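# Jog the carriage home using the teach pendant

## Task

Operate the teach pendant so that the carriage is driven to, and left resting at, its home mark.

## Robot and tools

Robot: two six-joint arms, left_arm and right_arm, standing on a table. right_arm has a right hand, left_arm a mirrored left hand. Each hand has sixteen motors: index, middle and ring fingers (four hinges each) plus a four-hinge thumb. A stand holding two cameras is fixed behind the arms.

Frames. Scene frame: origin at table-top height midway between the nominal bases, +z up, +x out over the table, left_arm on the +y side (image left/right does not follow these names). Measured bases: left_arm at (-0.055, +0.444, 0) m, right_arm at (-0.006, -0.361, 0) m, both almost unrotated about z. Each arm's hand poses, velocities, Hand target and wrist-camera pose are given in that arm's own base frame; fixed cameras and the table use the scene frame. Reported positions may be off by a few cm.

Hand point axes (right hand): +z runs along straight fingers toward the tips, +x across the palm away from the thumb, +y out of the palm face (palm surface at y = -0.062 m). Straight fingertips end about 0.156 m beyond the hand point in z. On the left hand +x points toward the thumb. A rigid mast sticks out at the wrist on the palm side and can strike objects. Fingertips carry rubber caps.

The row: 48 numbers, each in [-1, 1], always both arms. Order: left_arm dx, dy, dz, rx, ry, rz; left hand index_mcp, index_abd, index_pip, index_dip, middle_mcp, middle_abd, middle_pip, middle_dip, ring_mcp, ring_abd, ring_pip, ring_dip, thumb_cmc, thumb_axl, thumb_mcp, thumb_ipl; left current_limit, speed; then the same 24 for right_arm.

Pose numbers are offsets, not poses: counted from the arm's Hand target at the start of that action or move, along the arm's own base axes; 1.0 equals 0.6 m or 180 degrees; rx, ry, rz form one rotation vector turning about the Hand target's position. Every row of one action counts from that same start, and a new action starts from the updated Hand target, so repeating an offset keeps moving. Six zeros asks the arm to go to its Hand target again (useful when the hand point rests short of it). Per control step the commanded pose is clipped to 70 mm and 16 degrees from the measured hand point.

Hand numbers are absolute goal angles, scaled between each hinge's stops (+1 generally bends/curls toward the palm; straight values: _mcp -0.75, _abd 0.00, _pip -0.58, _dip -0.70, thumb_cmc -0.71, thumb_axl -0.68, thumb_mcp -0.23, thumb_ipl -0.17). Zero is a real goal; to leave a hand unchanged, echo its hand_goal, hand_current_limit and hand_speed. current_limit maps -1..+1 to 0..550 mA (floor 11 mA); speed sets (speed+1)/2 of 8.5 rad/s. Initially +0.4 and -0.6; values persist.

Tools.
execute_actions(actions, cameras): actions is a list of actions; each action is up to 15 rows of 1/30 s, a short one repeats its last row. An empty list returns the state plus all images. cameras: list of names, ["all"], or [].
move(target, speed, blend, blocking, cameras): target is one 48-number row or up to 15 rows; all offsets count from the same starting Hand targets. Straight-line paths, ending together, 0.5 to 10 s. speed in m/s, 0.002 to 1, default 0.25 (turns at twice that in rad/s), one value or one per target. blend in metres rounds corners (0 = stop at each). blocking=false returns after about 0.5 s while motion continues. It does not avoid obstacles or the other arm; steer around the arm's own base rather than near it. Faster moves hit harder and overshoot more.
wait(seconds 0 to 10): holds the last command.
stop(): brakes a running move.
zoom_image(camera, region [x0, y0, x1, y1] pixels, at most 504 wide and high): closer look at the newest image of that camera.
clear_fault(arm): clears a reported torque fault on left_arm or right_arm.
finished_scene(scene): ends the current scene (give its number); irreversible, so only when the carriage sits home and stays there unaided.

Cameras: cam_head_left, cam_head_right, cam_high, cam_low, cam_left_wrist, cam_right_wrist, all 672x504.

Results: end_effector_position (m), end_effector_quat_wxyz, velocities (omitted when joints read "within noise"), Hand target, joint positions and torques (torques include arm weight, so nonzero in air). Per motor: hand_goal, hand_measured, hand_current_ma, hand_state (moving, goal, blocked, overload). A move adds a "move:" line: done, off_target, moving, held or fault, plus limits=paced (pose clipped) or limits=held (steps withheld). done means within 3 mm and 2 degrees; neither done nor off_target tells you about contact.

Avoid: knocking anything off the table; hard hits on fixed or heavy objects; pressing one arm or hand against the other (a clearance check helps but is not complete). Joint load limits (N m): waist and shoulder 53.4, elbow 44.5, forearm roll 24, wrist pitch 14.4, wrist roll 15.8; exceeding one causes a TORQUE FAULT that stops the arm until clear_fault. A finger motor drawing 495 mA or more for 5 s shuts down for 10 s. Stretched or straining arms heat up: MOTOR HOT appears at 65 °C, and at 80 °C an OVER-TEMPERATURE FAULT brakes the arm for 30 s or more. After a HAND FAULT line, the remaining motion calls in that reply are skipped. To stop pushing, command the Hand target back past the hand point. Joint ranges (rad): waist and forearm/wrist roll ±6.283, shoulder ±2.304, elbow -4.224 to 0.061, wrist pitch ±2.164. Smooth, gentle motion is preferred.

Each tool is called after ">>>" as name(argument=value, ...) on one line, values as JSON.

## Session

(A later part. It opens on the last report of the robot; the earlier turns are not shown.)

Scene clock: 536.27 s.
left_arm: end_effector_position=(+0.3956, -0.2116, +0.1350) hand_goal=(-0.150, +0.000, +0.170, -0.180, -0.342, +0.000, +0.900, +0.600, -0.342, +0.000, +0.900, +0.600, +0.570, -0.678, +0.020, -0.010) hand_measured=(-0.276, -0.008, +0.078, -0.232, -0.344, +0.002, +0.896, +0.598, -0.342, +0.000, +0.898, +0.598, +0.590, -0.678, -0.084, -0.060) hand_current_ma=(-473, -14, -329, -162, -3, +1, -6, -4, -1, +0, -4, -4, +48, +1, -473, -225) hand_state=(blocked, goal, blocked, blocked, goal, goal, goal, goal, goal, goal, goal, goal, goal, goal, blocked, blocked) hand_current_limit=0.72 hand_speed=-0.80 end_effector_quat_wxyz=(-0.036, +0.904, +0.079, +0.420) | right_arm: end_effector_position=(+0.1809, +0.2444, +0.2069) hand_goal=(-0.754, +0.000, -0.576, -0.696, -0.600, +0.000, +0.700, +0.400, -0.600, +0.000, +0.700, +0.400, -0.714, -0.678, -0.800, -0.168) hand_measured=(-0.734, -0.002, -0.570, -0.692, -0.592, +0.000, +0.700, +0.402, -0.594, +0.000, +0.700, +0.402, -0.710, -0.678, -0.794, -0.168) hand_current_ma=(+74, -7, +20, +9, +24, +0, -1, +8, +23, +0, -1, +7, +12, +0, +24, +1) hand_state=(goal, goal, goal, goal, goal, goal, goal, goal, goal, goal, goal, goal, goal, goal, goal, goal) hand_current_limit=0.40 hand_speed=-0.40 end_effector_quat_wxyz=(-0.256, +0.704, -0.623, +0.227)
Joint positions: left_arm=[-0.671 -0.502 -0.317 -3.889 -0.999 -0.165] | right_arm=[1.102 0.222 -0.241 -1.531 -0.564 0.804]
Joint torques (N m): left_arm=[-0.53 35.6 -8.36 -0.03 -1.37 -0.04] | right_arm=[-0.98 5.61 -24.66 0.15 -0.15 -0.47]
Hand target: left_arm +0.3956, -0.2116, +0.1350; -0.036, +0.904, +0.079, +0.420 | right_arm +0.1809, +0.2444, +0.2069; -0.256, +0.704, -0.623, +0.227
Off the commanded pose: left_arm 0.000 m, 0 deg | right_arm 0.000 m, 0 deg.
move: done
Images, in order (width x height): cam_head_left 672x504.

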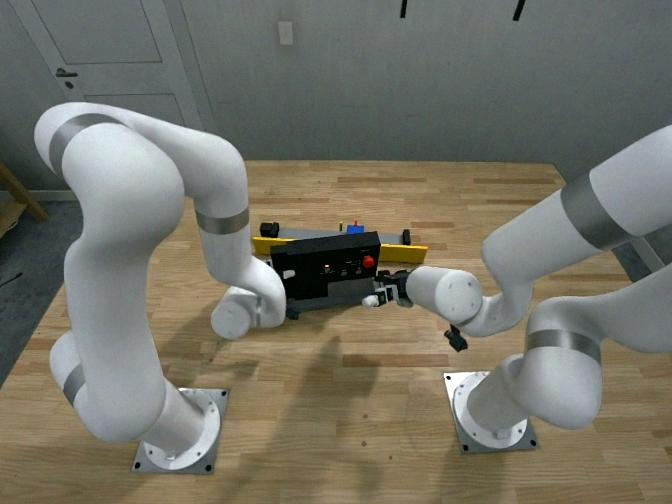

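>>> move(target=[0,0,0,0,0,0,-0.4,0,0.0,-0.3,-0.342,0,0.9,0.6,-0.342,0,0.9,0.6,0.571,-0.678,-0.226,-0.168,0.4,-0.4,0,0,0,0,0,0,-0.754,0,-0.576,-0.696,-0.6,0,0.7,0.4,-0.6,0,0.7,0.4,-0.714,-0.678,-0.8,-0.168,0.4,-0.4], speed=0.2)

>>> move(target=[[-0.0377,0.2133,0,0,0,0,-0.4,0,0.0,-0.3,-0.342,0,0.9,0.6,-0.342,0,0.9,0.6,0.571,-0.678,-0.226,-0.168,0.4,-0.4,0,0,0,0,0,0,-0.754,0,-0.576,-0.696,-0.6,0,0.7,0.4,-0.6,0,0.7,0.4,-0.714,-0.678,-0.8,-0.168,0.4,-0.4],[0.0428,0.16,0.0083,0.0387,-0.2189,0,-0.754,0,0.591,0.464,-0.754,0,0.591,0.464,-0.754,0,0.299,-0.696,0.571,-0.678,-0.226,-0.168,0.4,-0.4,0,0,0,0,0,0,-0.754,0,-0.576,-0.696,-0.6,0,0.7,0.4,-0.6,0,0.7,0.4,-0.714,-0.678,-0.8,-0.168,0.4,-0.4]], speed=0.15, cameras=["cam_high","cam_low","cam_left_wrist","cam_head_left"])

Scene clock: 571.00 s.
left_arm: end_effector_position=(+0.3956, -0.2116, +0.1350) hand_goal=(-0.400, +0.000, +0.000, -0.300, -0.342, +0.000, +0.900, +0.600, -0.342, +0.000, +0.900, +0.600, +0.570, -0.678, -0.226, -0.168) hand_measured=(-0.402, +0.000, +0.000, -0.298, -0.344, +0.002, +0.896, +0.598, -0.342, +0.000, +0.898, +0.598, +0.586, -0.678, -0.220, -0.166) hand_current_ma=(-2, +0, +0, +1, -3, +1, -6, -4, -1, +0, -4, -4, +41, +1, +17, +6) hand_state=(goal, goal, goal, goal, goal, goal, goal, goal, goal, goal, goal, goal, goal, goal, goal, goal) hand_current_limit=0.40 hand_speed=-0.40 end_effector_quat_wxyz=(-0.036, +0.904, +0.079, +0.420) | right_arm: end_effector_position=(+0.1809, +0.2444, +0.2069) hand_goal=(-0.754, +0.000, -0.576, -0.696, -0.600, +0.000, +0.700, +0.400, -0.600, +0.000, +0.700, +0.400, -0.714, -0.678, -0.800, -0.168) hand_measured=(-0.734, -0.002, -0.570, -0.692, -0.592, +0.000, +0.700, +0.402, -0.594, +0.000, +0.700, +0.402, -0.710, -0.678, -0.794, -0.168) hand_current_ma=(+74, -7, +20, +9, +24, +0, -1, +8, +23, +0, -1, +7, +12, +0, +24, +1) hand_state=(goal, goal, goal, goal, goal, goal, goal, goal, goal, goal, goal, goal, goal, goal, goal, goal) hand_current_limit=0.40 hand_speed=-0.40 end_effector_quat_wxyz=(-0.256, +0.704, -0.623, +0.227)
Joint positions: left_arm=[-0.671 -0.502 -0.317 -3.889 -0.999 -0.165] | right_arm=[1.102 0.222 -0.241 -1.531 -0.564 0.804]
Joint torques (N m): left_arm=[-1.7 35.4 -8.26 0.61 -1.68 -0.07] | right_arm=[-0.56 6.65 -24.75 0.36 -0.23 -0.47]
Hand target: left_arm +0.3956, -0.2116, +0.1350; -0.036, +0.904, +0.079, +0.420 | right_arm +0.1809, +0.2444, +0.2069; -0.256, +0.704, -0.623, +0.227
Off the commanded pose: left_arm 0.000 m, 0 deg | right_arm 0.000 m, 0 deg.
move: done

Scene clock: 576.03 s.
left_arm: end_effector_position=(+0.4212, -0.1156, +0.1400) hand_goal=(-0.754, +0.000, +0.590, +0.464, -0.754, +0.000, +0.590, +0.464, -0.754, +0.000, +0.298, -0.696, +0.570, -0.678, -0.226, -0.168) hand_measured=(-0.752, +0.000, +0.588, +0.462, -0.752, +0.002, +0.592, +0.466, -0.752, +0.000, +0.300, -0.692, +0.586, -0.678, -0.224, -0.166) hand_current_ma=(+4, +1, -4, -4, +3, +1, +4, +4, +3, +0, +4, +5, +40, +1, +4, +4) hand_state=(goal, goal, goal, goal, goal, goal, goal, goal, goal, goal, goal, goal, goal, goal, goal, goal) hand_current_limit=0.40 hand_speed=-0.40 end_effector_quat_wxyz=(-0.061, +0.705, +0.062, +0.703) | right_arm: end_effector_position=(+0.1809, +0.2444, +0.2069) hand_goal=(-0.754, +0.000, -0.576, -0.696, -0.600, +0.000, +0.700, +0.400, -0.600, +0.000, +0.700, +0.400, -0.714, -0.678, -0.800, -0.168) hand_measured=(-0.734, -0.002, -0.570, -0.692, -0.592, +0.000, +0.700, +0.402, -0.594, +0.000, +0.700, +0.402, -0.710, -0.678, -0.794, -0.168) hand_current_ma=(+74, -7, +20, +9, +24, +0, -1, +8, +23, +0, -1, +7, +12, +0, +24, +1) hand_state=(goal, goal, goal, goal, goal, goal, goal, goal, goal, goal, goal, goal, goal, goal, goal, goal) hand_current_limit=0.40 hand_speed=-0.40 end_effector_quat_wxyz=(-0.256, +0.704, -0.623, +0.227)
Joint positions: left_arm=[-0.354 -1.084 -0.424 -3.776 -2.125 -0.371] | right_arm=[1.102 0.222 -0.241 -1.531 -0.564 0.804]
Joint torques (N m): left_arm=[-4.94 40.51 1.37 0.52 -2.58 -0.59] | right_arm=[-0.75 6.93 -24.73 0.19 -0.24 -0.53]
Hand target: left_arm +0.4212, -0.1156, +0.1400; -0.061, +0.705, +0.062, +0.703 | right_arm +0.1809, +0.2444, +0.2069; -0.256, +0.704, -0.623, +0.227
Off the commanded pose: left_arm 0.000 m, 0 deg | right_arm 0.000 m, 0 deg.
move: done
camera_calibration:
cam_left_wrist: T_world_to_cam=[[-0.0902141, 0.642766, -0.760732, 0.188643], [-0.823065, 0.381952, 0.42033, 0.283264], [0.560737, 0.664051, 0.494581, -0.101284], [0, 0, 0, 1]] pos_world=[0.306956, -0.162188, 0.0745354]
Images, in order (width x height): cam_head_left 672x504, cam_high 672x504, cam_low 672x504, cam_left_wrist 672x504.

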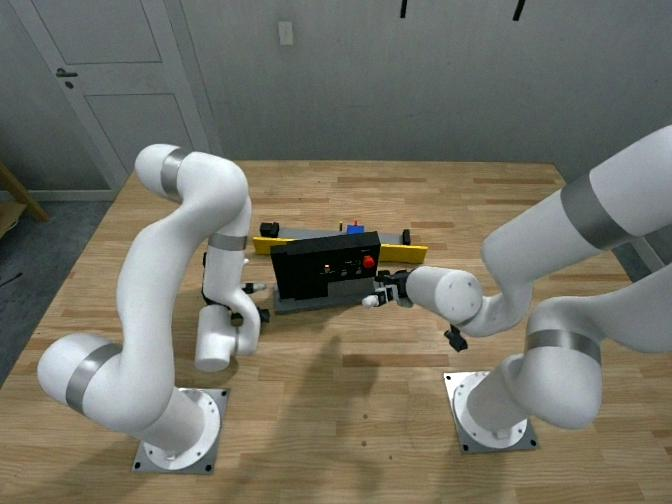

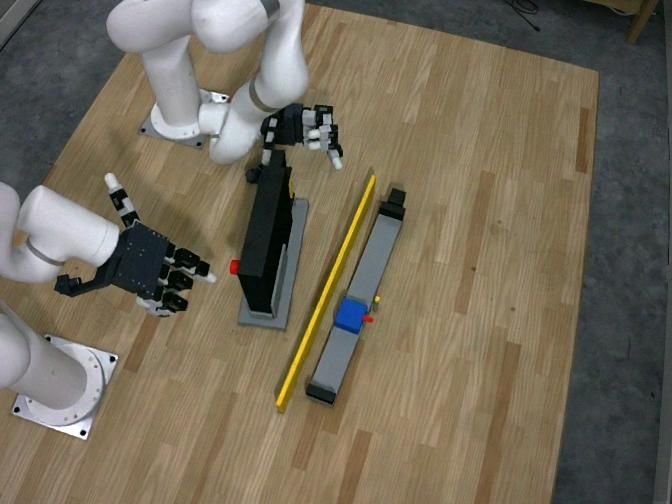

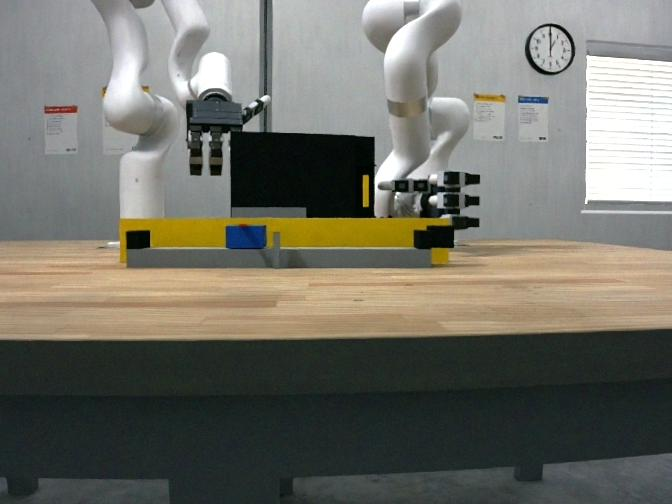

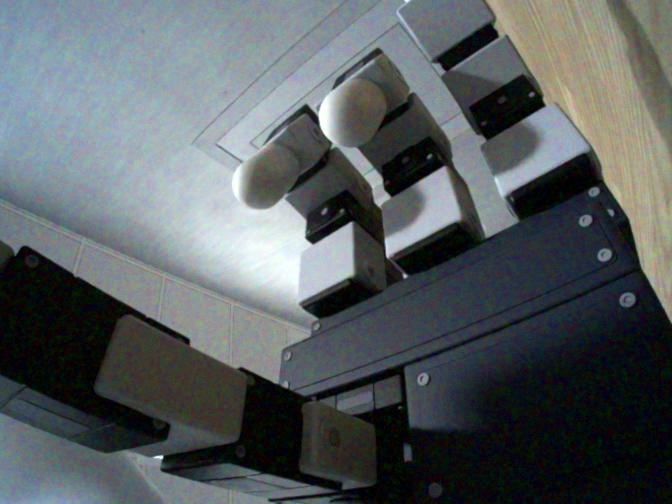

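>>> zoom_image(camera="cam_high", region=[240, 90, 360, 210])

>>> zoom_image(camera="cam_low", region=[340, 150, 500, 260])

Scaled by 4.200 from the camera's 672x504 image, which has a finer 960x720 frame.

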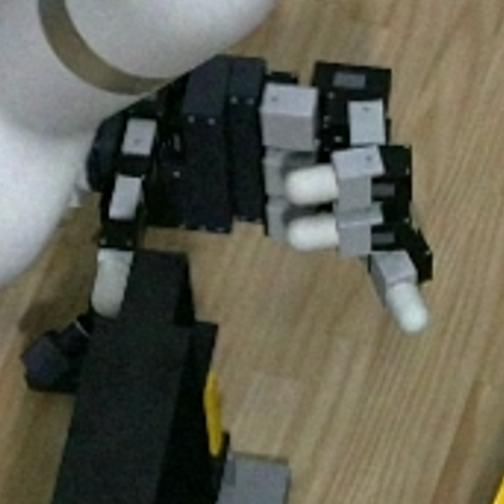

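Scaled by 3.150 from the camera's 672x504 image, which has a finer 960x720 frame.

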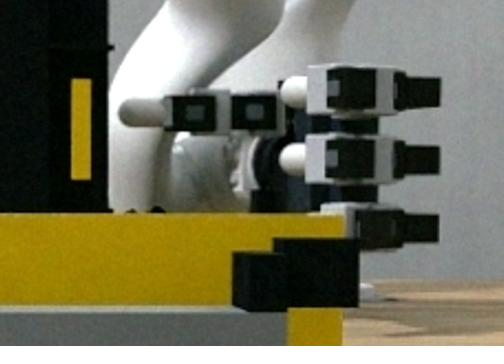

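>>> move(target=[0.0435,-0.2463,0.0,0,0,0,-0.754,0,0.591,0.464,-0.754,0,0.591,0.464,-0.754,0,0.299,-0.696,0.571,-0.678,-0.226,-0.168,0.4,-0.4,0,0,0,0,0,0,-0.754,0,-0.576,-0.696,-0.6,0,0.7,0.4,-0.6,0,0.7,0.4,-0.714,-0.678,-0.8,-0.168,0.4,-0.4], speed=0.06, cameras=["cam_high","cam_low","cam_left_wrist","cam_head_left"])

>>> zoom_image(camera="cam_high", region=[220, 110, 340, 230])

>>> zoom_image(camera="cam_low", region=[320, 150, 480, 260])

Scene clock: 593.93 s.
left_arm: end_effector_position=(+0.4473, -0.2634, +0.1400) hand_goal=(-0.754, +0.000, +0.590, +0.464, -0.754, +0.000, +0.590, +0.464, -0.754, +0.000, +0.298, -0.696, +0.570, -0.678, -0.226, -0.168) hand_measured=(-0.752, +0.000, +0.588, +0.462, -0.752, +0.002, +0.592, +0.466, -0.752, +0.000, +0.300, -0.692, +0.586, -0.678, -0.224, -0.166) hand_current_ma=(+4, +1, -4, -4, +3, +1, +4, +4, +3, +0, +4, +5, +40, +1, +4, +4) hand_state=(goal, goal, goal, goal, goal, goal, goal, goal, goal, goal, goal, goal, goal, goal, goal, goal) hand_current_limit=0.40 hand_speed=-0.40 end_effector_quat_wxyz=(-0.061, +0.705, +0.062, +0.703) | right_arm: end_effector_position=(+0.1809, +0.2444, +0.2069) hand_goal=(-0.754, +0.000, -0.576, -0.696, -0.600, +0.000, +0.700, +0.400, -0.600, +0.000, +0.700, +0.400, -0.714, -0.678, -0.800, -0.168) hand_measured=(-0.734, -0.002, -0.570, -0.692, -0.592, +0.000, +0.700, +0.402, -0.594, +0.000, +0.700, +0.402, -0.710, -0.678, -0.794, -0.168) hand_current_ma=(+74, -7, +20, +9, +24, +0, -1, +8, +23, +0, -1, +7, +12, +0, +24, +1) hand_state=(goal, goal, goal, goal, goal, goal, goal, goal, goal, goal, goal, goal, goal, goal, goal, goal) hand_current_limit=0.40 hand_speed=-0.40 end_effector_quat_wxyz=(-0.256, +0.704, -0.623, +0.227)
Joint positions: left_arm=[-0.79 -1.018 -0.623 -4.142 -1.789 -0.329] | right_arm=[1.102 0.222 -0.241 -1.531 -0.564 0.804]
Joint torques (N m): left_arm=[-4.84 52.36 -5.16 -0.2 -1.2 0.01] | right_arm=[-0.66 6.37 -24.48 0.41 -0.21 -0.42]
Hand target: left_arm +0.4473, -0.2634, +0.1400; -0.061, +0.705, +0.062, +0.703 | right_arm +0.1809, +0.2444, +0.2069; -0.256, +0.704, -0.623, +0.227
Off the commanded pose: left_arm 0.000 m, 0 deg | right_arm 0.000 m, 0 deg.
move: done
camera_calibration:
cam_left_wrist: T_world_to_cam=[[-0.0902141, 0.642766, -0.760732, 0.285934], [-0.823065, 0.381952, 0.42033, 0.36116], [0.560737, 0.664051, 0.494581, -0.0178391], [0, 0, 0, 1]] pos_world=[0.333056, -0.309888, 0.0745354]
Images, in order (width x height): cam_head_left 672x504, cam_high 672x504, cam_low 672x504, cam_left_wrist 672x504.

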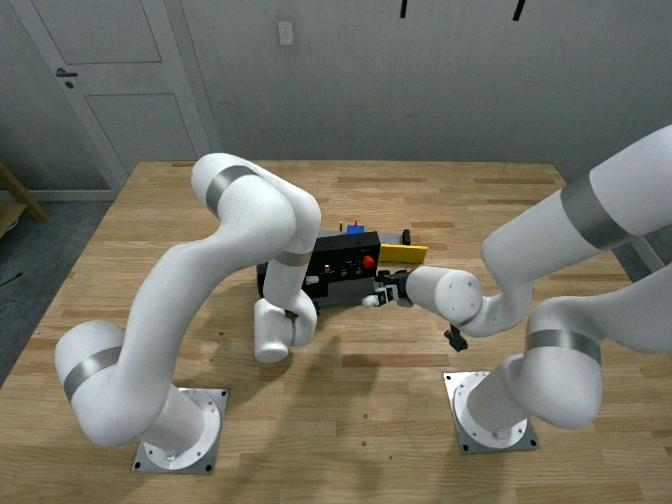

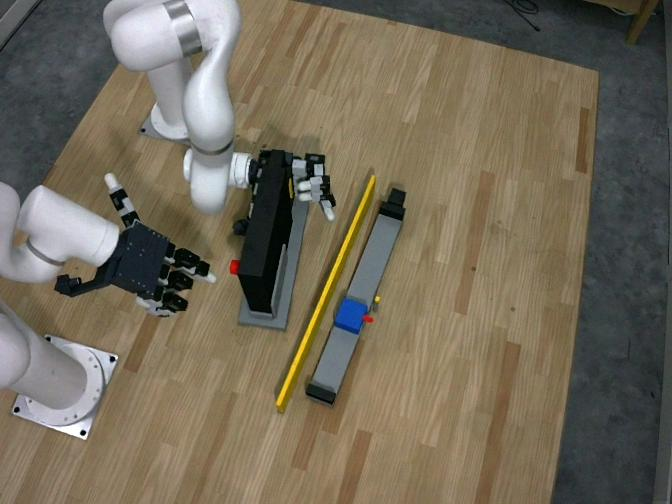

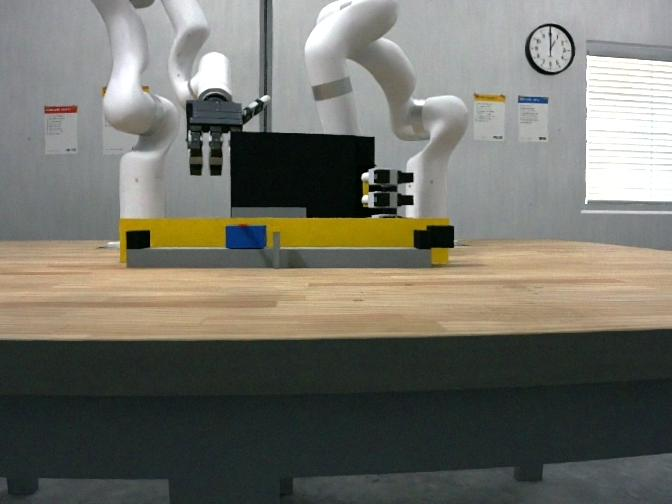

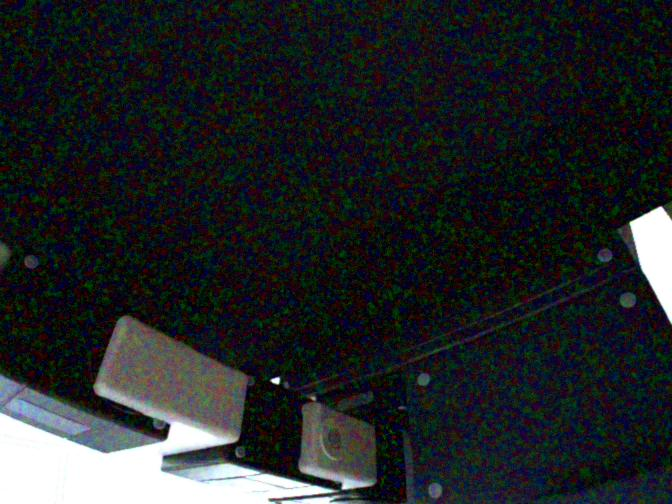

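Scaled by 4.200 from the camera's 672x504 image, which has a finer 960x720 frame.

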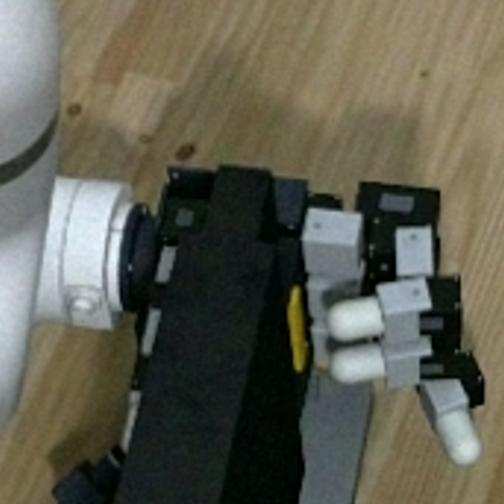

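Scaled by 3.150 from the camera's 672x504 image, which has a finer 960x720 frame.

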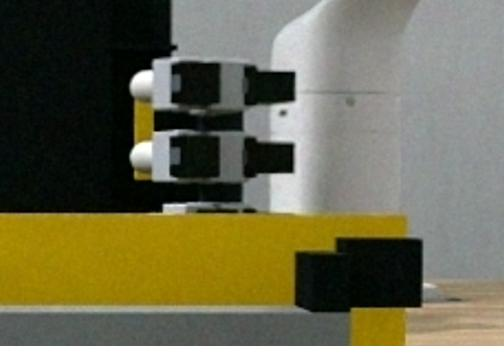

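>>> move(target=[-0.018,-0.0032,-0.0083,0,0,0,-0.754,0,0.591,0.464,-0.754,0,0.591,0.464,-0.754,0,0.299,-0.696,0.571,-0.678,-0.226,-0.168,0.75,-0.4,0,0,0,0,0,0,-0.754,0,-0.576,-0.696,-0.6,0,0.7,0.4,-0.6,0,0.7,0.4,-0.714,-0.678,-0.8,-0.168,0.4,-0.4], speed=0.04)

>>> move(target=[-0.0049,-0.00087,0,0,0,0,-0.754,0,0.591,0.464,-0.754,0,0.591,0.464,-0.754,0,0.299,-0.696,0.571,-0.678,-0.226,-0.168,0.75,-0.4,0,0,0,0,0,0,-0.754,0,-0.576,-0.696,-0.6,0,0.7,0.4,-0.6,0,0.7,0.4,-0.714,-0.678,-0.8,-0.168,0.4,-0.4], speed=0.02)

>>> move(target=[-0.0049,-0.00087,0,0,0,0,-0.754,0,0.591,0.464,-0.754,0,0.591,0.464,-0.754,0,0.299,-0.696,0.571,-0.678,-0.226,-0.168,0.75,-0.4,0,0,0,0,0,0,-0.754,0,-0.576,-0.696,-0.6,0,0.7,0.4,-0.6,0,0.7,0.4,-0.714,-0.678,-0.8,-0.168,0.4,-0.4], speed=0.02, cameras=["cam_high","cam_head_left"])

>>> zoom_image(camera="cam_high", region=[220, 110, 340, 230])

>>> zoom_image(camera="cam_head_left", region=[290, 230, 400, 300])

Scene clock: 602.87 s.
left_arm: end_effector_position=(+0.4366, -0.2653, +0.1350) hand_goal=(-0.754, +0.000, +0.590, +0.464, -0.754, +0.000, +0.590, +0.464, -0.754, +0.000, +0.298, -0.696, +0.570, -0.678, -0.226, -0.168) hand_measured=(-0.752, +0.000, +0.588, +0.462, -0.752, +0.002, +0.592, +0.466, -0.752, +0.000, +0.300, -0.692, +0.586, -0.678, -0.224, -0.166) hand_current_ma=(+4, +1, -4, -4, +3, +1, +4, +4, +3, +0, +4, +5, +40, +1, +4, +4) hand_state=(goal, goal, goal, goal, goal, goal, goal, goal, goal, goal, goal, goal, goal, goal, goal, goal) hand_current_limit=0.75 hand_speed=-0.40 end_effector_quat_wxyz=(-0.061, +0.705, +0.062, +0.703) | right_arm: end_effector_position=(+0.1809, +0.2444, +0.2069) hand_goal=(-0.754, +0.000, -0.576, -0.696, -0.600, +0.000, +0.700, +0.400, -0.600, +0.000, +0.700, +0.400, -0.714, -0.678, -0.800, -0.168) hand_measured=(-0.734, -0.002, -0.570, -0.692, -0.592, +0.000, +0.700, +0.402, -0.594, +0.000, +0.700, +0.402, -0.710, -0.678, -0.794, -0.168) hand_current_ma=(+74, -7, +20, +9, +24, +0, -1, +8, +23, +0, -1, +7, +12, +0, +24, +1) hand_state=(goal, goal, goal, goal, goal, goal, goal, goal, goal, goal, goal, goal, goal, goal, goal, goal) hand_current_limit=0.40 hand_speed=-0.40 end_effector_quat_wxyz=(-0.256, +0.704, -0.623, +0.227)
Joint positions: left_arm=[-0.82 -1.034 -0.619 -4.175 -1.79 -0.354] | right_arm=[1.102 0.222 -0.241 -1.531 -0.564 0.804]
Joint torques (N m): left_arm=[-5.24 49.15 -0.83 -0.51 -1.95 -0.61] | right_arm=[-1.42 6.41 -24.6 0.05 -0.23 -0.43]
Hand target: left_arm +0.4365, -0.2653, +0.1350; -0.061, +0.705, +0.062, +0.703 | right_arm +0.1809, +0.2444, +0.2069; -0.256, +0.704, -0.623, +0.227
Off the commanded pose: left_arm 0.000 m, 0 deg | right_arm 0.000 m, 0 deg.
move: done

Scene clock: 603.60 s.
left_arm: end_effector_position=(+0.4336, -0.2659, +0.1350) hand_goal=(-0.754, +0.000, +0.590, +0.464, -0.754, +0.000, +0.590, +0.464, -0.754, +0.000, +0.298, -0.696, +0.570, -0.678, -0.226, -0.168) hand_measured=(-0.752, +0.000, +0.588, +0.462, -0.752, +0.002, +0.592, +0.466, -0.752, +0.000, +0.300, -0.692, +0.586, -0.678, -0.224, -0.166) hand_current_ma=(+4, +1, -4, -4, +3, +1, +4, +4, +3, +0, +4, +5, +40, +1, +4, +4) hand_state=(goal, goal, goal, goal, goal, goal, goal, goal, goal, goal, goal, goal, goal, goal, goal, goal) hand_current_limit=0.75 hand_speed=-0.40 end_effector_quat_wxyz=(-0.061, +0.705, +0.062, +0.703) | right_arm: end_effector_position=(+0.1809, +0.2444, +0.2069) hand_goal=(-0.754, +0.000, -0.576, -0.696, -0.600, +0.000, +0.700, +0.400, -0.600, +0.000, +0.700, +0.400, -0.714, -0.678, -0.800, -0.168) hand_measured=(-0.734, -0.002, -0.570, -0.692, -0.592, +0.000, +0.700, +0.402, -0.594, +0.000, +0.700, +0.402, -0.710, -0.678, -0.794, -0.168) hand_current_ma=(+74, -7, +20, +9, +24, +0, -1, +8, +23, +0, -1, +7, +12, +0, +24, +1) hand_state=(goal, goal, goal, goal, goal, goal, goal, goal, goal, goal, goal, goal, goal, goal, goal, goal) hand_current_limit=0.40 hand_speed=-0.40 end_effector_quat_wxyz=(-0.256, +0.704, -0.623, +0.227)
Joint positions: left_arm=[-0.828 -1.035 -0.616 -4.183 -1.789 -0.359] | right_arm=[1.102 0.222 -0.241 -1.531 -0.564 0.804]
Joint torques (N m): left_arm=[-5.72 46.99 -1.66 -0.09 -1.24 -0.51] | right_arm=[-0.66 5.62 -24.88 0.25 -0.2 -0.5]
Hand target: left_arm +0.4336, -0.2659, +0.1350; -0.061, +0.705, +0.062, +0.703 | right_arm +0.1809, +0.2444, +0.2069; -0.256, +0.704, -0.623, +0.227
Off the commanded pose: left_arm 0.000 m, 0 deg | right_arm 0.000 m, 0 deg.
move: done

Scene clock: 604.33 s.
left_arm: end_effector_position=(+0.4307, -0.2664, +0.1350) hand_goal=(-0.754, +0.000, +0.590, +0.464, -0.754, +0.000, +0.590, +0.464, -0.754, +0.000, +0.298, -0.696, +0.570, -0.678, -0.226, -0.168) hand_measured=(-0.752, +0.000, +0.588, +0.462, -0.756, +0.002, +0.588, +0.466, -0.752, +0.000, +0.300, -0.692, +0.586, -0.678, -0.224, -0.166) hand_current_ma=(+2, +1, -4, -4, -6, +1, -2, +4, +3, +0, +4, +5, +40, +1, +4, +4) hand_state=(goal, goal, goal, goal, goal, goal, goal, goal, goal, goal, goal, goal, goal, goal, goal, goal) hand_current_limit=0.75 hand_speed=-0.40 end_effector_quat_wxyz=(-0.061, +0.705, +0.062, +0.703) | right_arm: end_effector_position=(+0.1809, +0.2444, +0.2069) hand_goal=(-0.754, +0.000, -0.576, -0.696, -0.600, +0.000, +0.700, +0.400, -0.600, +0.000, +0.700, +0.400, -0.714, -0.678, -0.800, -0.168) hand_measured=(-0.734, -0.002, -0.570, -0.692, -0.592, +0.000, +0.700, +0.402, -0.594, +0.000, +0.700, +0.402, -0.710, -0.678, -0.794, -0.168) hand_current_ma=(+74, -7, +20, +9, +24, +0, -1, +8, +23, +0, -1, +7, +12, +0, +24, +1) hand_state=(goal, goal, goal, goal, goal, goal, goal, goal, goal, goal, goal, goal, goal, goal, goal, goal) hand_current_limit=0.40 hand_speed=-0.40 end_effector_quat_wxyz=(-0.256, +0.704, -0.623, +0.227)
Joint positions: left_arm=[-0.837 -1.035 -0.613 -4.192 -1.788 -0.364] | right_arm=[1.102 0.222 -0.241 -1.531 -0.564 0.804]
Joint torques (N m): left_arm=[-5.28 47.58 -0.81 0.37 -1.35 -0.66] | right_arm=[-0.82 6.1 -24.73 0.04 -0.16 -0.35]
Hand target: left_arm +0.4307, -0.2664, +0.1350; -0.061, +0.705, +0.062, +0.703 | right_arm +0.1809, +0.2444, +0.2069; -0.256, +0.704, -0.623, +0.227
Off the commanded pose: left_arm 0.000 m, 0 deg | right_arm 0.000 m, 0 deg.
move: done
Images, in order (width x height): cam_head_left 672x504, cam_high 672x504.

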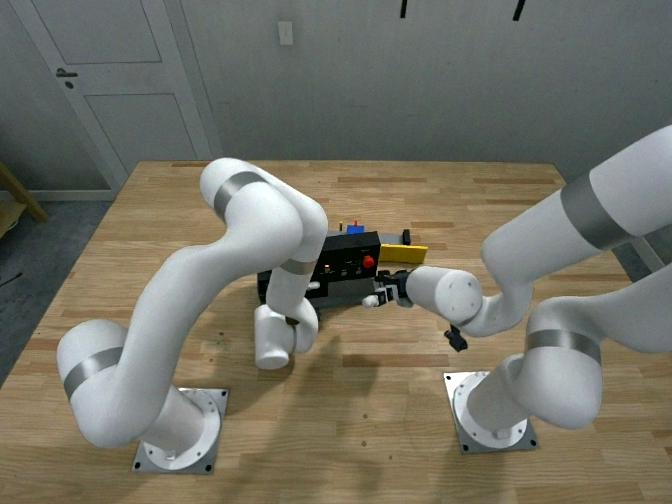

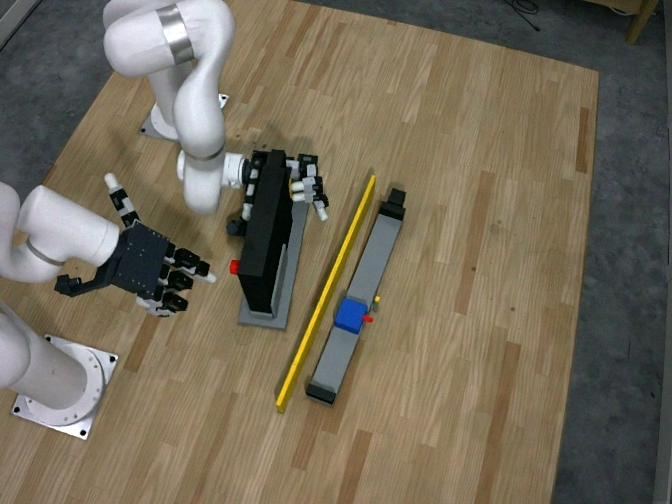

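Scaled by 4.200 from the camera's 672x504 image, which has a finer 960x720 frame.

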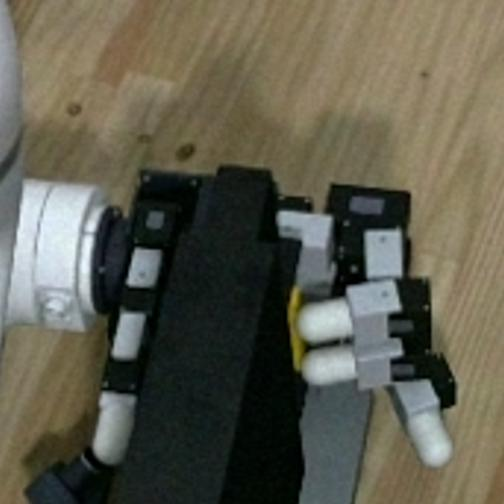

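Scaled by 4.582 from the camera's 672x504 image, which has a finer 960x720 frame.

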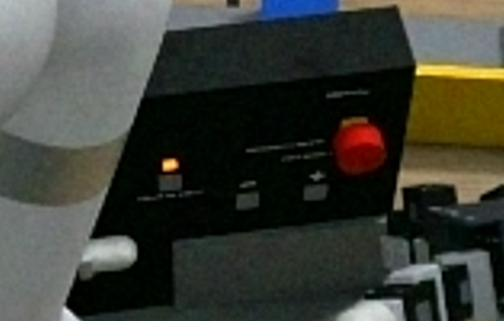

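>>> move(target=[-0.0033,-0.0006,0,0,0,0,-0.754,0,0.591,0.464,-0.754,0,0.591,0.464,-0.754,0,0.299,-0.696,0.571,-0.678,-0.05,-0.05,0.75,-0.7,0,0,0,0,0,0,-0.754,0,-0.576,-0.696,-0.6,0,0.7,0.4,-0.6,0,0.7,0.4,-0.714,-0.678,-0.8,-0.168,0.4,-0.4], speed=0.02, cameras=["cam_head_left"])

>>> zoom_image(camera="cam_head_left", region=[290, 230, 400, 300])

>>> move(target=[-0.0033,-0.0006,0,0,0,0,-0.754,0,0.591,0.464,-0.754,0,0.591,0.464,-0.754,0,0.299,-0.696,0.571,-0.678,-0.05,-0.05,0.75,-0.7,0,0,0,0,0,0,-0.754,0,-0.576,-0.696,-0.6,0,0.7,0.4,-0.6,0,0.7,0.4,-0.714,-0.678,-0.8,-0.168,0.4,-0.4], speed=0.02, cameras=["cam_head_left"])

>>> zoom_image(camera="cam_head_left", region=[290, 230, 400, 300])

Scene clock: 612.63 s.
left_arm: end_effector_position=(+0.4287, -0.2667, +0.1350) hand_goal=(-0.754, +0.000, +0.590, +0.464, -0.754, +0.000, +0.590, +0.464, -0.754, +0.000, +0.298, -0.696, +0.570, -0.678, -0.050, -0.050) hand_measured=(-0.760, +0.000, +0.586, +0.462, -0.764, +0.002, +0.582, +0.466, -0.752, +0.000, +0.300, -0.692, +0.586, -0.678, -0.100, -0.066) hand_current_ma=(-14, +1, -9, -4, -21, +1, -15, +4, +3, +0, +4, +5, +40, +1, -214, -50) hand_state=(goal, goal, goal, goal, goal, goal, goal, goal, goal, goal, goal, goal, goal, goal, blocked, goal) hand_current_limit=0.75 hand_speed=-0.70 end_effector_quat_wxyz=(-0.061, +0.705, +0.062, +0.703) | right_arm: end_effector_position=(+0.1809, +0.2444, +0.2069) hand_goal=(-0.754, +0.000, -0.576, -0.696, -0.600, +0.000, +0.700, +0.400, -0.600, +0.000, +0.700, +0.400, -0.714, -0.678, -0.800, -0.168) hand_measured=(-0.734, -0.002, -0.570, -0.692, -0.592, +0.000, +0.700, +0.402, -0.594, +0.000, +0.700, +0.402, -0.710, -0.678, -0.794, -0.168) hand_current_ma=(+74, -7, +20, +9, +24, +0, -1, +8, +23, +0, -1, +7, +12, +0, +24, +1) hand_state=(goal, goal, goal, goal, goal, goal, goal, goal, goal, goal, goal, goal, goal, goal, goal, goal) hand_current_limit=0.40 hand_speed=-0.40 end_effector_quat_wxyz=(-0.256, +0.704, -0.623, +0.227)
Joint positions: left_arm=[-0.842 -1.036 -0.61 -4.198 -1.787 -0.367] | right_arm=[1.102 0.222 -0.241 -1.531 -0.564 0.804]
Joint torques (N m): left_arm=[-5.74 46.99 -0.41 -0.38 -1.31 -0.71] | right_arm=[-1.58 6.3 -24.63 0.09 -0.15 -0.4]
Hand target: left_arm +0.4287, -0.2667, +0.1350; -0.061, +0.705, +0.062, +0.703 | right_arm +0.1809, +0.2444, +0.2069; -0.256, +0.704, -0.623, +0.227
Off the commanded pose: left_arm 0.000 m, 0 deg | right_arm 0.000 m, 0 deg.
move: done
Images, in order (width x height): cam_head_left 672x504.

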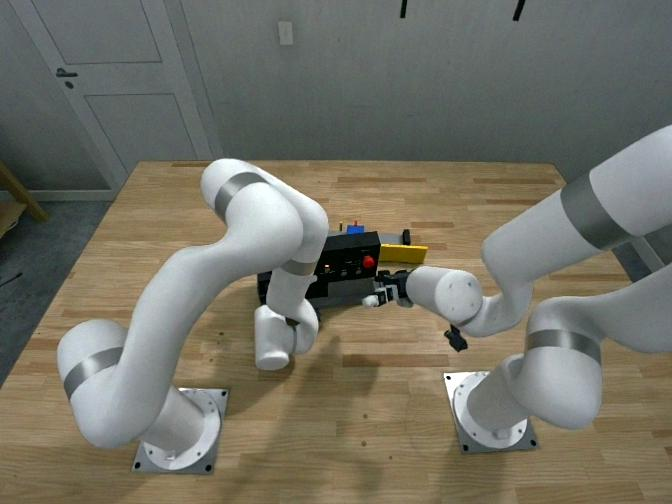

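Scaled by 4.582 from the camera's 672x504 image, which has a finer 960x720 frame.

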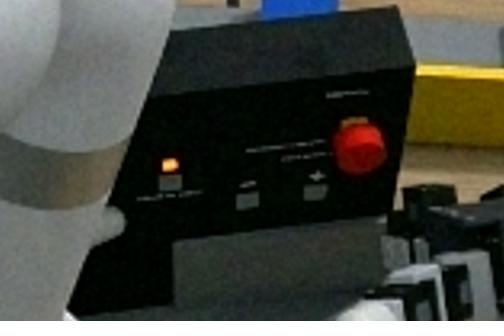

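Scene clock: 613.33 s.
left_arm: end_effector_position=(+0.4268, -0.2671, +0.1350) hand_goal=(-0.754, +0.000, +0.590, +0.464, -0.754, +0.000, +0.590, +0.464, -0.754, +0.000, +0.298, -0.696, +0.570, -0.678, -0.050, -0.050) hand_measured=(-0.766, +0.000, +0.582, +0.462, -0.768, +0.002, +0.578, +0.466, -0.752, +0.000, +0.300, -0.692, +0.586, -0.678, -0.088, -0.066) hand_current_ma=(-31, +1, -17, -2, -33, +1, -27, +4, +3, +0, +4, +5, +40, +1, -148, -50) hand_state=(goal, goal, goal, goal, goal, goal, goal, goal, goal, goal, goal, goal, goal, goal, blocked, goal) hand_current_limit=0.75 hand_speed=-0.70 end_effector_quat_wxyz=(-0.061, +0.705, +0.062, +0.703) | right_arm: end_effector_position=(+0.1809, +0.2444, +0.2069) hand_goal=(-0.754, +0.000, -0.576, -0.696, -0.600, +0.000, +0.700, +0.400, -0.600, +0.000, +0.700, +0.400, -0.714, -0.678, -0.800, -0.168) hand_measured=(-0.734, -0.002, -0.570, -0.692, -0.592, +0.000, +0.700, +0.402, -0.594, +0.000, +0.700, +0.402, -0.710, -0.678, -0.794, -0.168) hand_current_ma=(+74, -7, +20, +9, +24, +0, -1, +8, +23, +0, -1, +7, +12, +0, +24, +1) hand_state=(goal, goal, goal, goal, goal, goal, goal, goal, goal, goal, goal, goal, goal, goal, goal, goal) hand_current_limit=0.40 hand_speed=-0.40 end_effector_quat_wxyz=(-0.256, +0.704, -0.623, +0.227)
Joint positions: left_arm=[-0.848 -1.036 -0.608 -4.204 -1.786 -0.371] | right_arm=[1.102 0.222 -0.241 -1.531 -0.564 0.804]
Joint torques (N m): left_arm=[-7.02 47.07 -0.19 0.08 -1.39 -0.39] | right_arm=[-1.81 5.37 -24.63 0.22 -0.11 -0.41]
Hand target: left_arm +0.4267, -0.2671, +0.1350; -0.061, +0.705, +0.062, +0.703 | right_arm +0.1809, +0.2444, +0.2069; -0.256, +0.704, -0.623, +0.227
Off the commanded pose: left_arm 0.000 m, 0 deg | right_arm 0.000 m, 0 deg.
move: done
Images, in order (width x height): cam_head_left 672x504.

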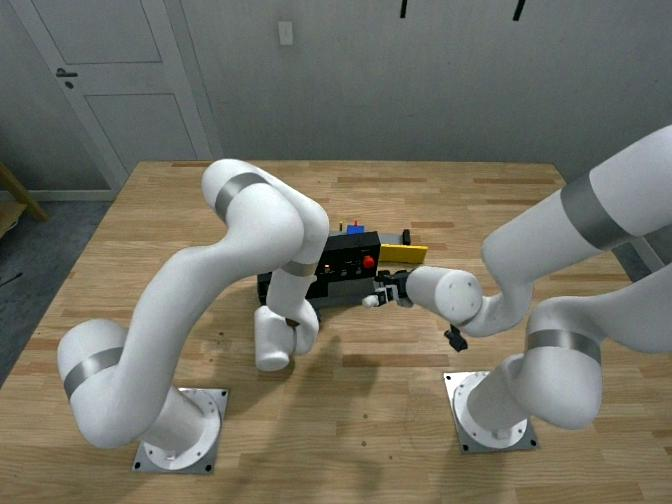

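Scaled by 4.582 from the camera's 672x504 image, which has a finer 960x720 frame.

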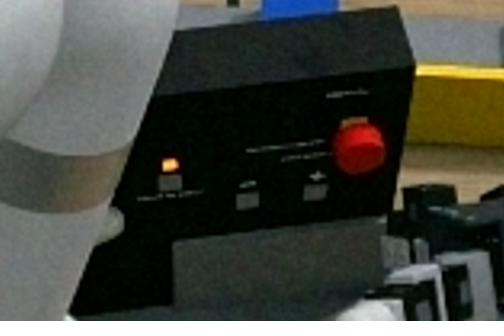

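>>> move(target=[-0.0025,-0.0004,0,0,0,0,-0.754,0,0.591,0.464,-0.754,0,0.591,0.464,-0.754,0,0.299,-0.696,0.571,-0.678,-0.05,-0.05,0.75,-0.7,0,0,0,0,0,0,-0.754,0,-0.576,-0.696,-0.6,0,0.7,0.4,-0.6,0,0.7,0.4,-0.714,-0.678,-0.8,-0.168,0.4,-0.4], speed=0.02, cameras=["cam_head_left"])

>>> zoom_image(camera="cam_head_left", region=[290, 230, 400, 300])

>>> move(target=[-0.0025,-0.0004,0,0,0,0,-0.754,0,0.591,0.464,-0.754,0,0.591,0.464,-0.754,0,0.299,-0.696,0.571,-0.678,-0.05,-0.05,0.75,-0.7,0,0,0,0,0,0,-0.754,0,-0.576,-0.696,-0.6,0,0.7,0.4,-0.6,0,0.7,0.4,-0.714,-0.678,-0.8,-0.168,0.4,-0.4], speed=0.02, cameras=["cam_head_left","cam_high"])

>>> zoom_image(camera="cam_head_left", region=[290, 230, 400, 300])

>>> zoom_image(camera="cam_high", region=[260, 150, 330, 220])

Scene clock: 626.97 s.
left_arm: end_effector_position=(+0.4252, -0.2673, +0.1350) hand_goal=(-0.754, +0.000, +0.590, +0.464, -0.754, +0.000, +0.590, +0.464, -0.754, +0.000, +0.298, -0.696, +0.570, -0.678, -0.050, -0.050) hand_measured=(-0.770, +0.000, +0.578, +0.462, -0.772, +0.002, +0.574, +0.466, -0.752, +0.000, +0.300, -0.692, +0.586, -0.678, -0.078, -0.066) hand_current_ma=(-42, +1, -28, -2, -48, +1, -36, +4, +3, +0, +4, +5, +40, +1, -102, -50) hand_state=(goal, goal, goal, goal, goal, goal, goal, goal, goal, goal, goal, goal, goal, goal, blocked, goal) hand_current_limit=0.75 hand_speed=-0.70 end_effector_quat_wxyz=(-0.061, +0.705, +0.062, +0.703) | right_arm: end_effector_position=(+0.1809, +0.2444, +0.2069) hand_goal=(-0.754, +0.000, -0.576, -0.696, -0.600, +0.000, +0.700, +0.400, -0.600, +0.000, +0.700, +0.400, -0.714, -0.678, -0.800, -0.168) hand_measured=(-0.734, -0.002, -0.570, -0.692, -0.592, +0.000, +0.700, +0.402, -0.594, +0.000, +0.700, +0.402, -0.710, -0.678, -0.794, -0.168) hand_current_ma=(+74, -7, +20, +9, +24, +0, -1, +8, +23, +0, -1, +7, +12, +0, +24, +1) hand_state=(goal, goal, goal, goal, goal, goal, goal, goal, goal, goal, goal, goal, goal, goal, goal, goal) hand_current_limit=0.40 hand_speed=-0.40 end_effector_quat_wxyz=(-0.256, +0.704, -0.623, +0.227)
Joint positions: left_arm=[-0.853 -1.036 -0.607 -4.209 -1.785 -0.373] | right_arm=[1.102 0.222 -0.241 -1.531 -0.564 0.804]
Joint torques (N m): left_arm=[-6.94 45.23 0.73 -0.14 -1.38 -0.45] | right_arm=[-0.71 5.14 -24.57 0.2 -0.27 -0.47]
Hand target: left_arm +0.4252, -0.2673, +0.1350; -0.061, +0.705, +0.062, +0.703 | right_arm +0.1809, +0.2444, +0.2069; -0.256, +0.704, -0.623, +0.227
Off the commanded pose: left_arm 0.000 m, 0 deg | right_arm 0.000 m, 0 deg.
move: done
Images, in order (width x height): cam_head_left 672x504.

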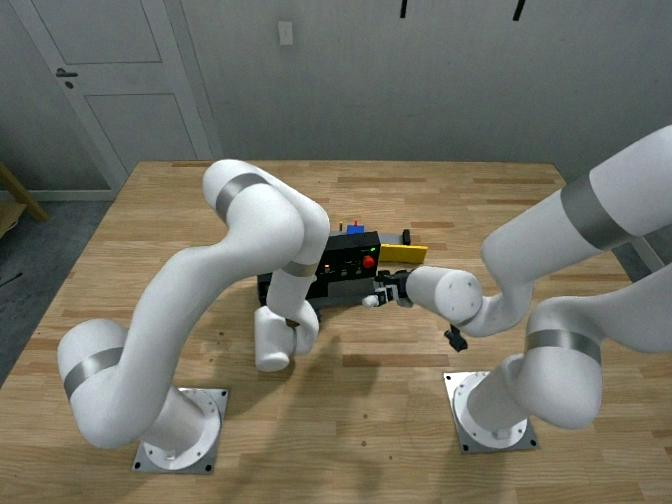

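Scaled by 4.582 from the camera's 672x504 image, which has a finer 960x720 frame.

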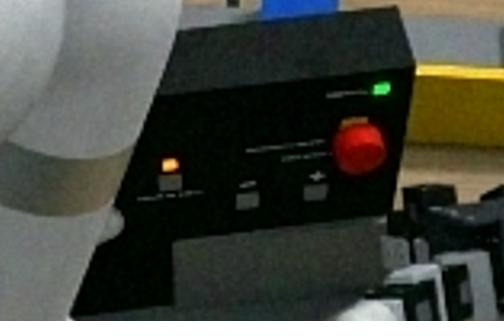

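Scene clock: 627.67 s.
left_arm: end_effector_position=(+0.4237, -0.2676, +0.1350) hand_goal=(-0.754, +0.000, +0.590, +0.464, -0.754, +0.000, +0.590, +0.464, -0.754, +0.000, +0.298, -0.696, +0.570, -0.678, -0.050, -0.050) hand_measured=(-0.772, +0.000, +0.576, +0.462, -0.774, +0.002, +0.574, +0.466, -0.752, +0.000, +0.300, -0.692, +0.586, -0.678, -0.074, -0.066) hand_current_ma=(-44, +1, -31, -2, -51, +1, -39, +4, +3, +0, +4, +5, +40, +1, -86, -50) hand_state=(goal, goal, goal, goal, goal, goal, goal, goal, goal, goal, goal, goal, goal, goal, blocked, goal) hand_current_limit=0.75 hand_speed=-0.70 end_effector_quat_wxyz=(-0.061, +0.705, +0.062, +0.703) | right_arm: end_effector_position=(+0.1809, +0.2444, +0.2069) hand_goal=(-0.754, +0.000, -0.576, -0.696, -0.600, +0.000, +0.700, +0.400, -0.600, +0.000, +0.700, +0.400, -0.714, -0.678, -0.800, -0.168) hand_measured=(-0.734, -0.002, -0.570, -0.692, -0.592, +0.000, +0.700, +0.402, -0.594, +0.000, +0.700, +0.402, -0.710, -0.678, -0.794, -0.168) hand_current_ma=(+74, -7, +20, +9, +24, +0, -1, +8, +23, +0, -1, +7, +12, +0, +24, +1) hand_state=(goal, goal, goal, goal, goal, goal, goal, goal, goal, goal, goal, goal, goal, goal, goal, goal) hand_current_limit=0.40 hand_speed=-0.40 end_effector_quat_wxyz=(-0.256, +0.704, -0.623, +0.227)
Joint positions: left_arm=[-0.857 -1.036 -0.605 -4.213 -1.785 -0.376] | right_arm=[1.102 0.222 -0.241 -1.531 -0.564 0.804]
Joint torques (N m): left_arm=[-8.5 46.64 0.34 -0.19 -1.56 -0.61] | right_arm=[0.19 6.2 -24.85 -0.15 -0.26 -0.37]
Hand target: left_arm +0.4237, -0.2676, +0.1350; -0.061, +0.705, +0.062, +0.703 | right_arm +0.1809, +0.2444, +0.2069; -0.256, +0.704, -0.623, +0.227
Off the commanded pose: left_arm 0.000 m, 0 deg | right_arm 0.000 m, 0 deg.
move: done
Images, in order (width x height): cam_head_left 672x504, cam_high 672x504.

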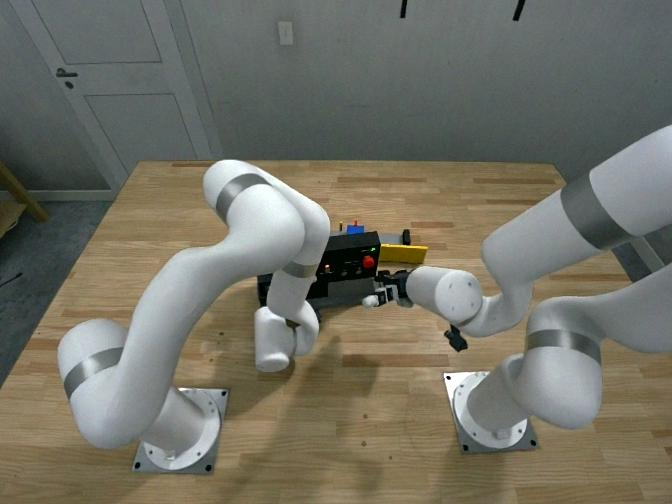

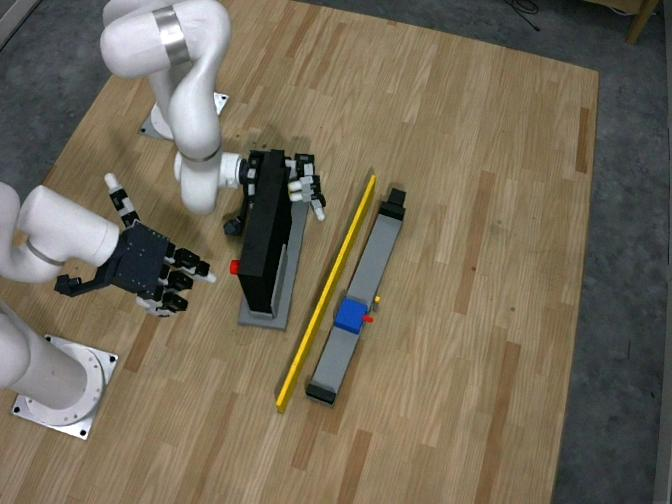

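Scaled by 4.582 from the camera's 672x504 image, which has a finer 960x720 frame.

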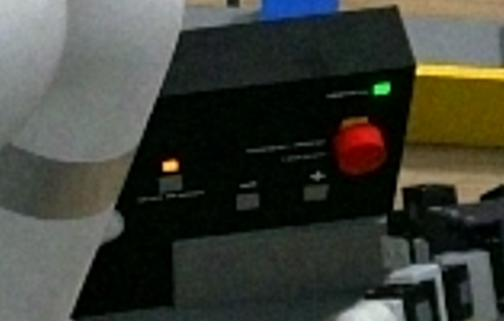

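Scaled by 7.200 from the camera's 672x504 image, which has a finer 960x720 frame.

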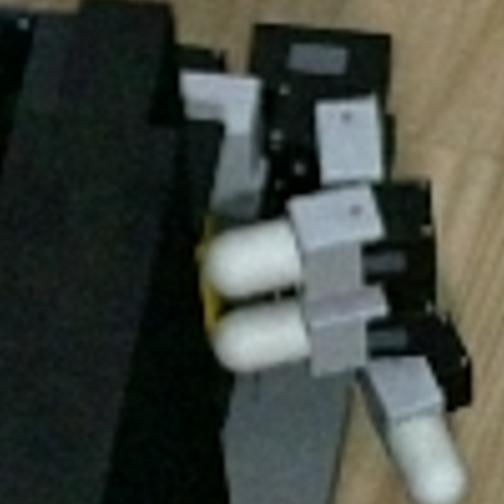

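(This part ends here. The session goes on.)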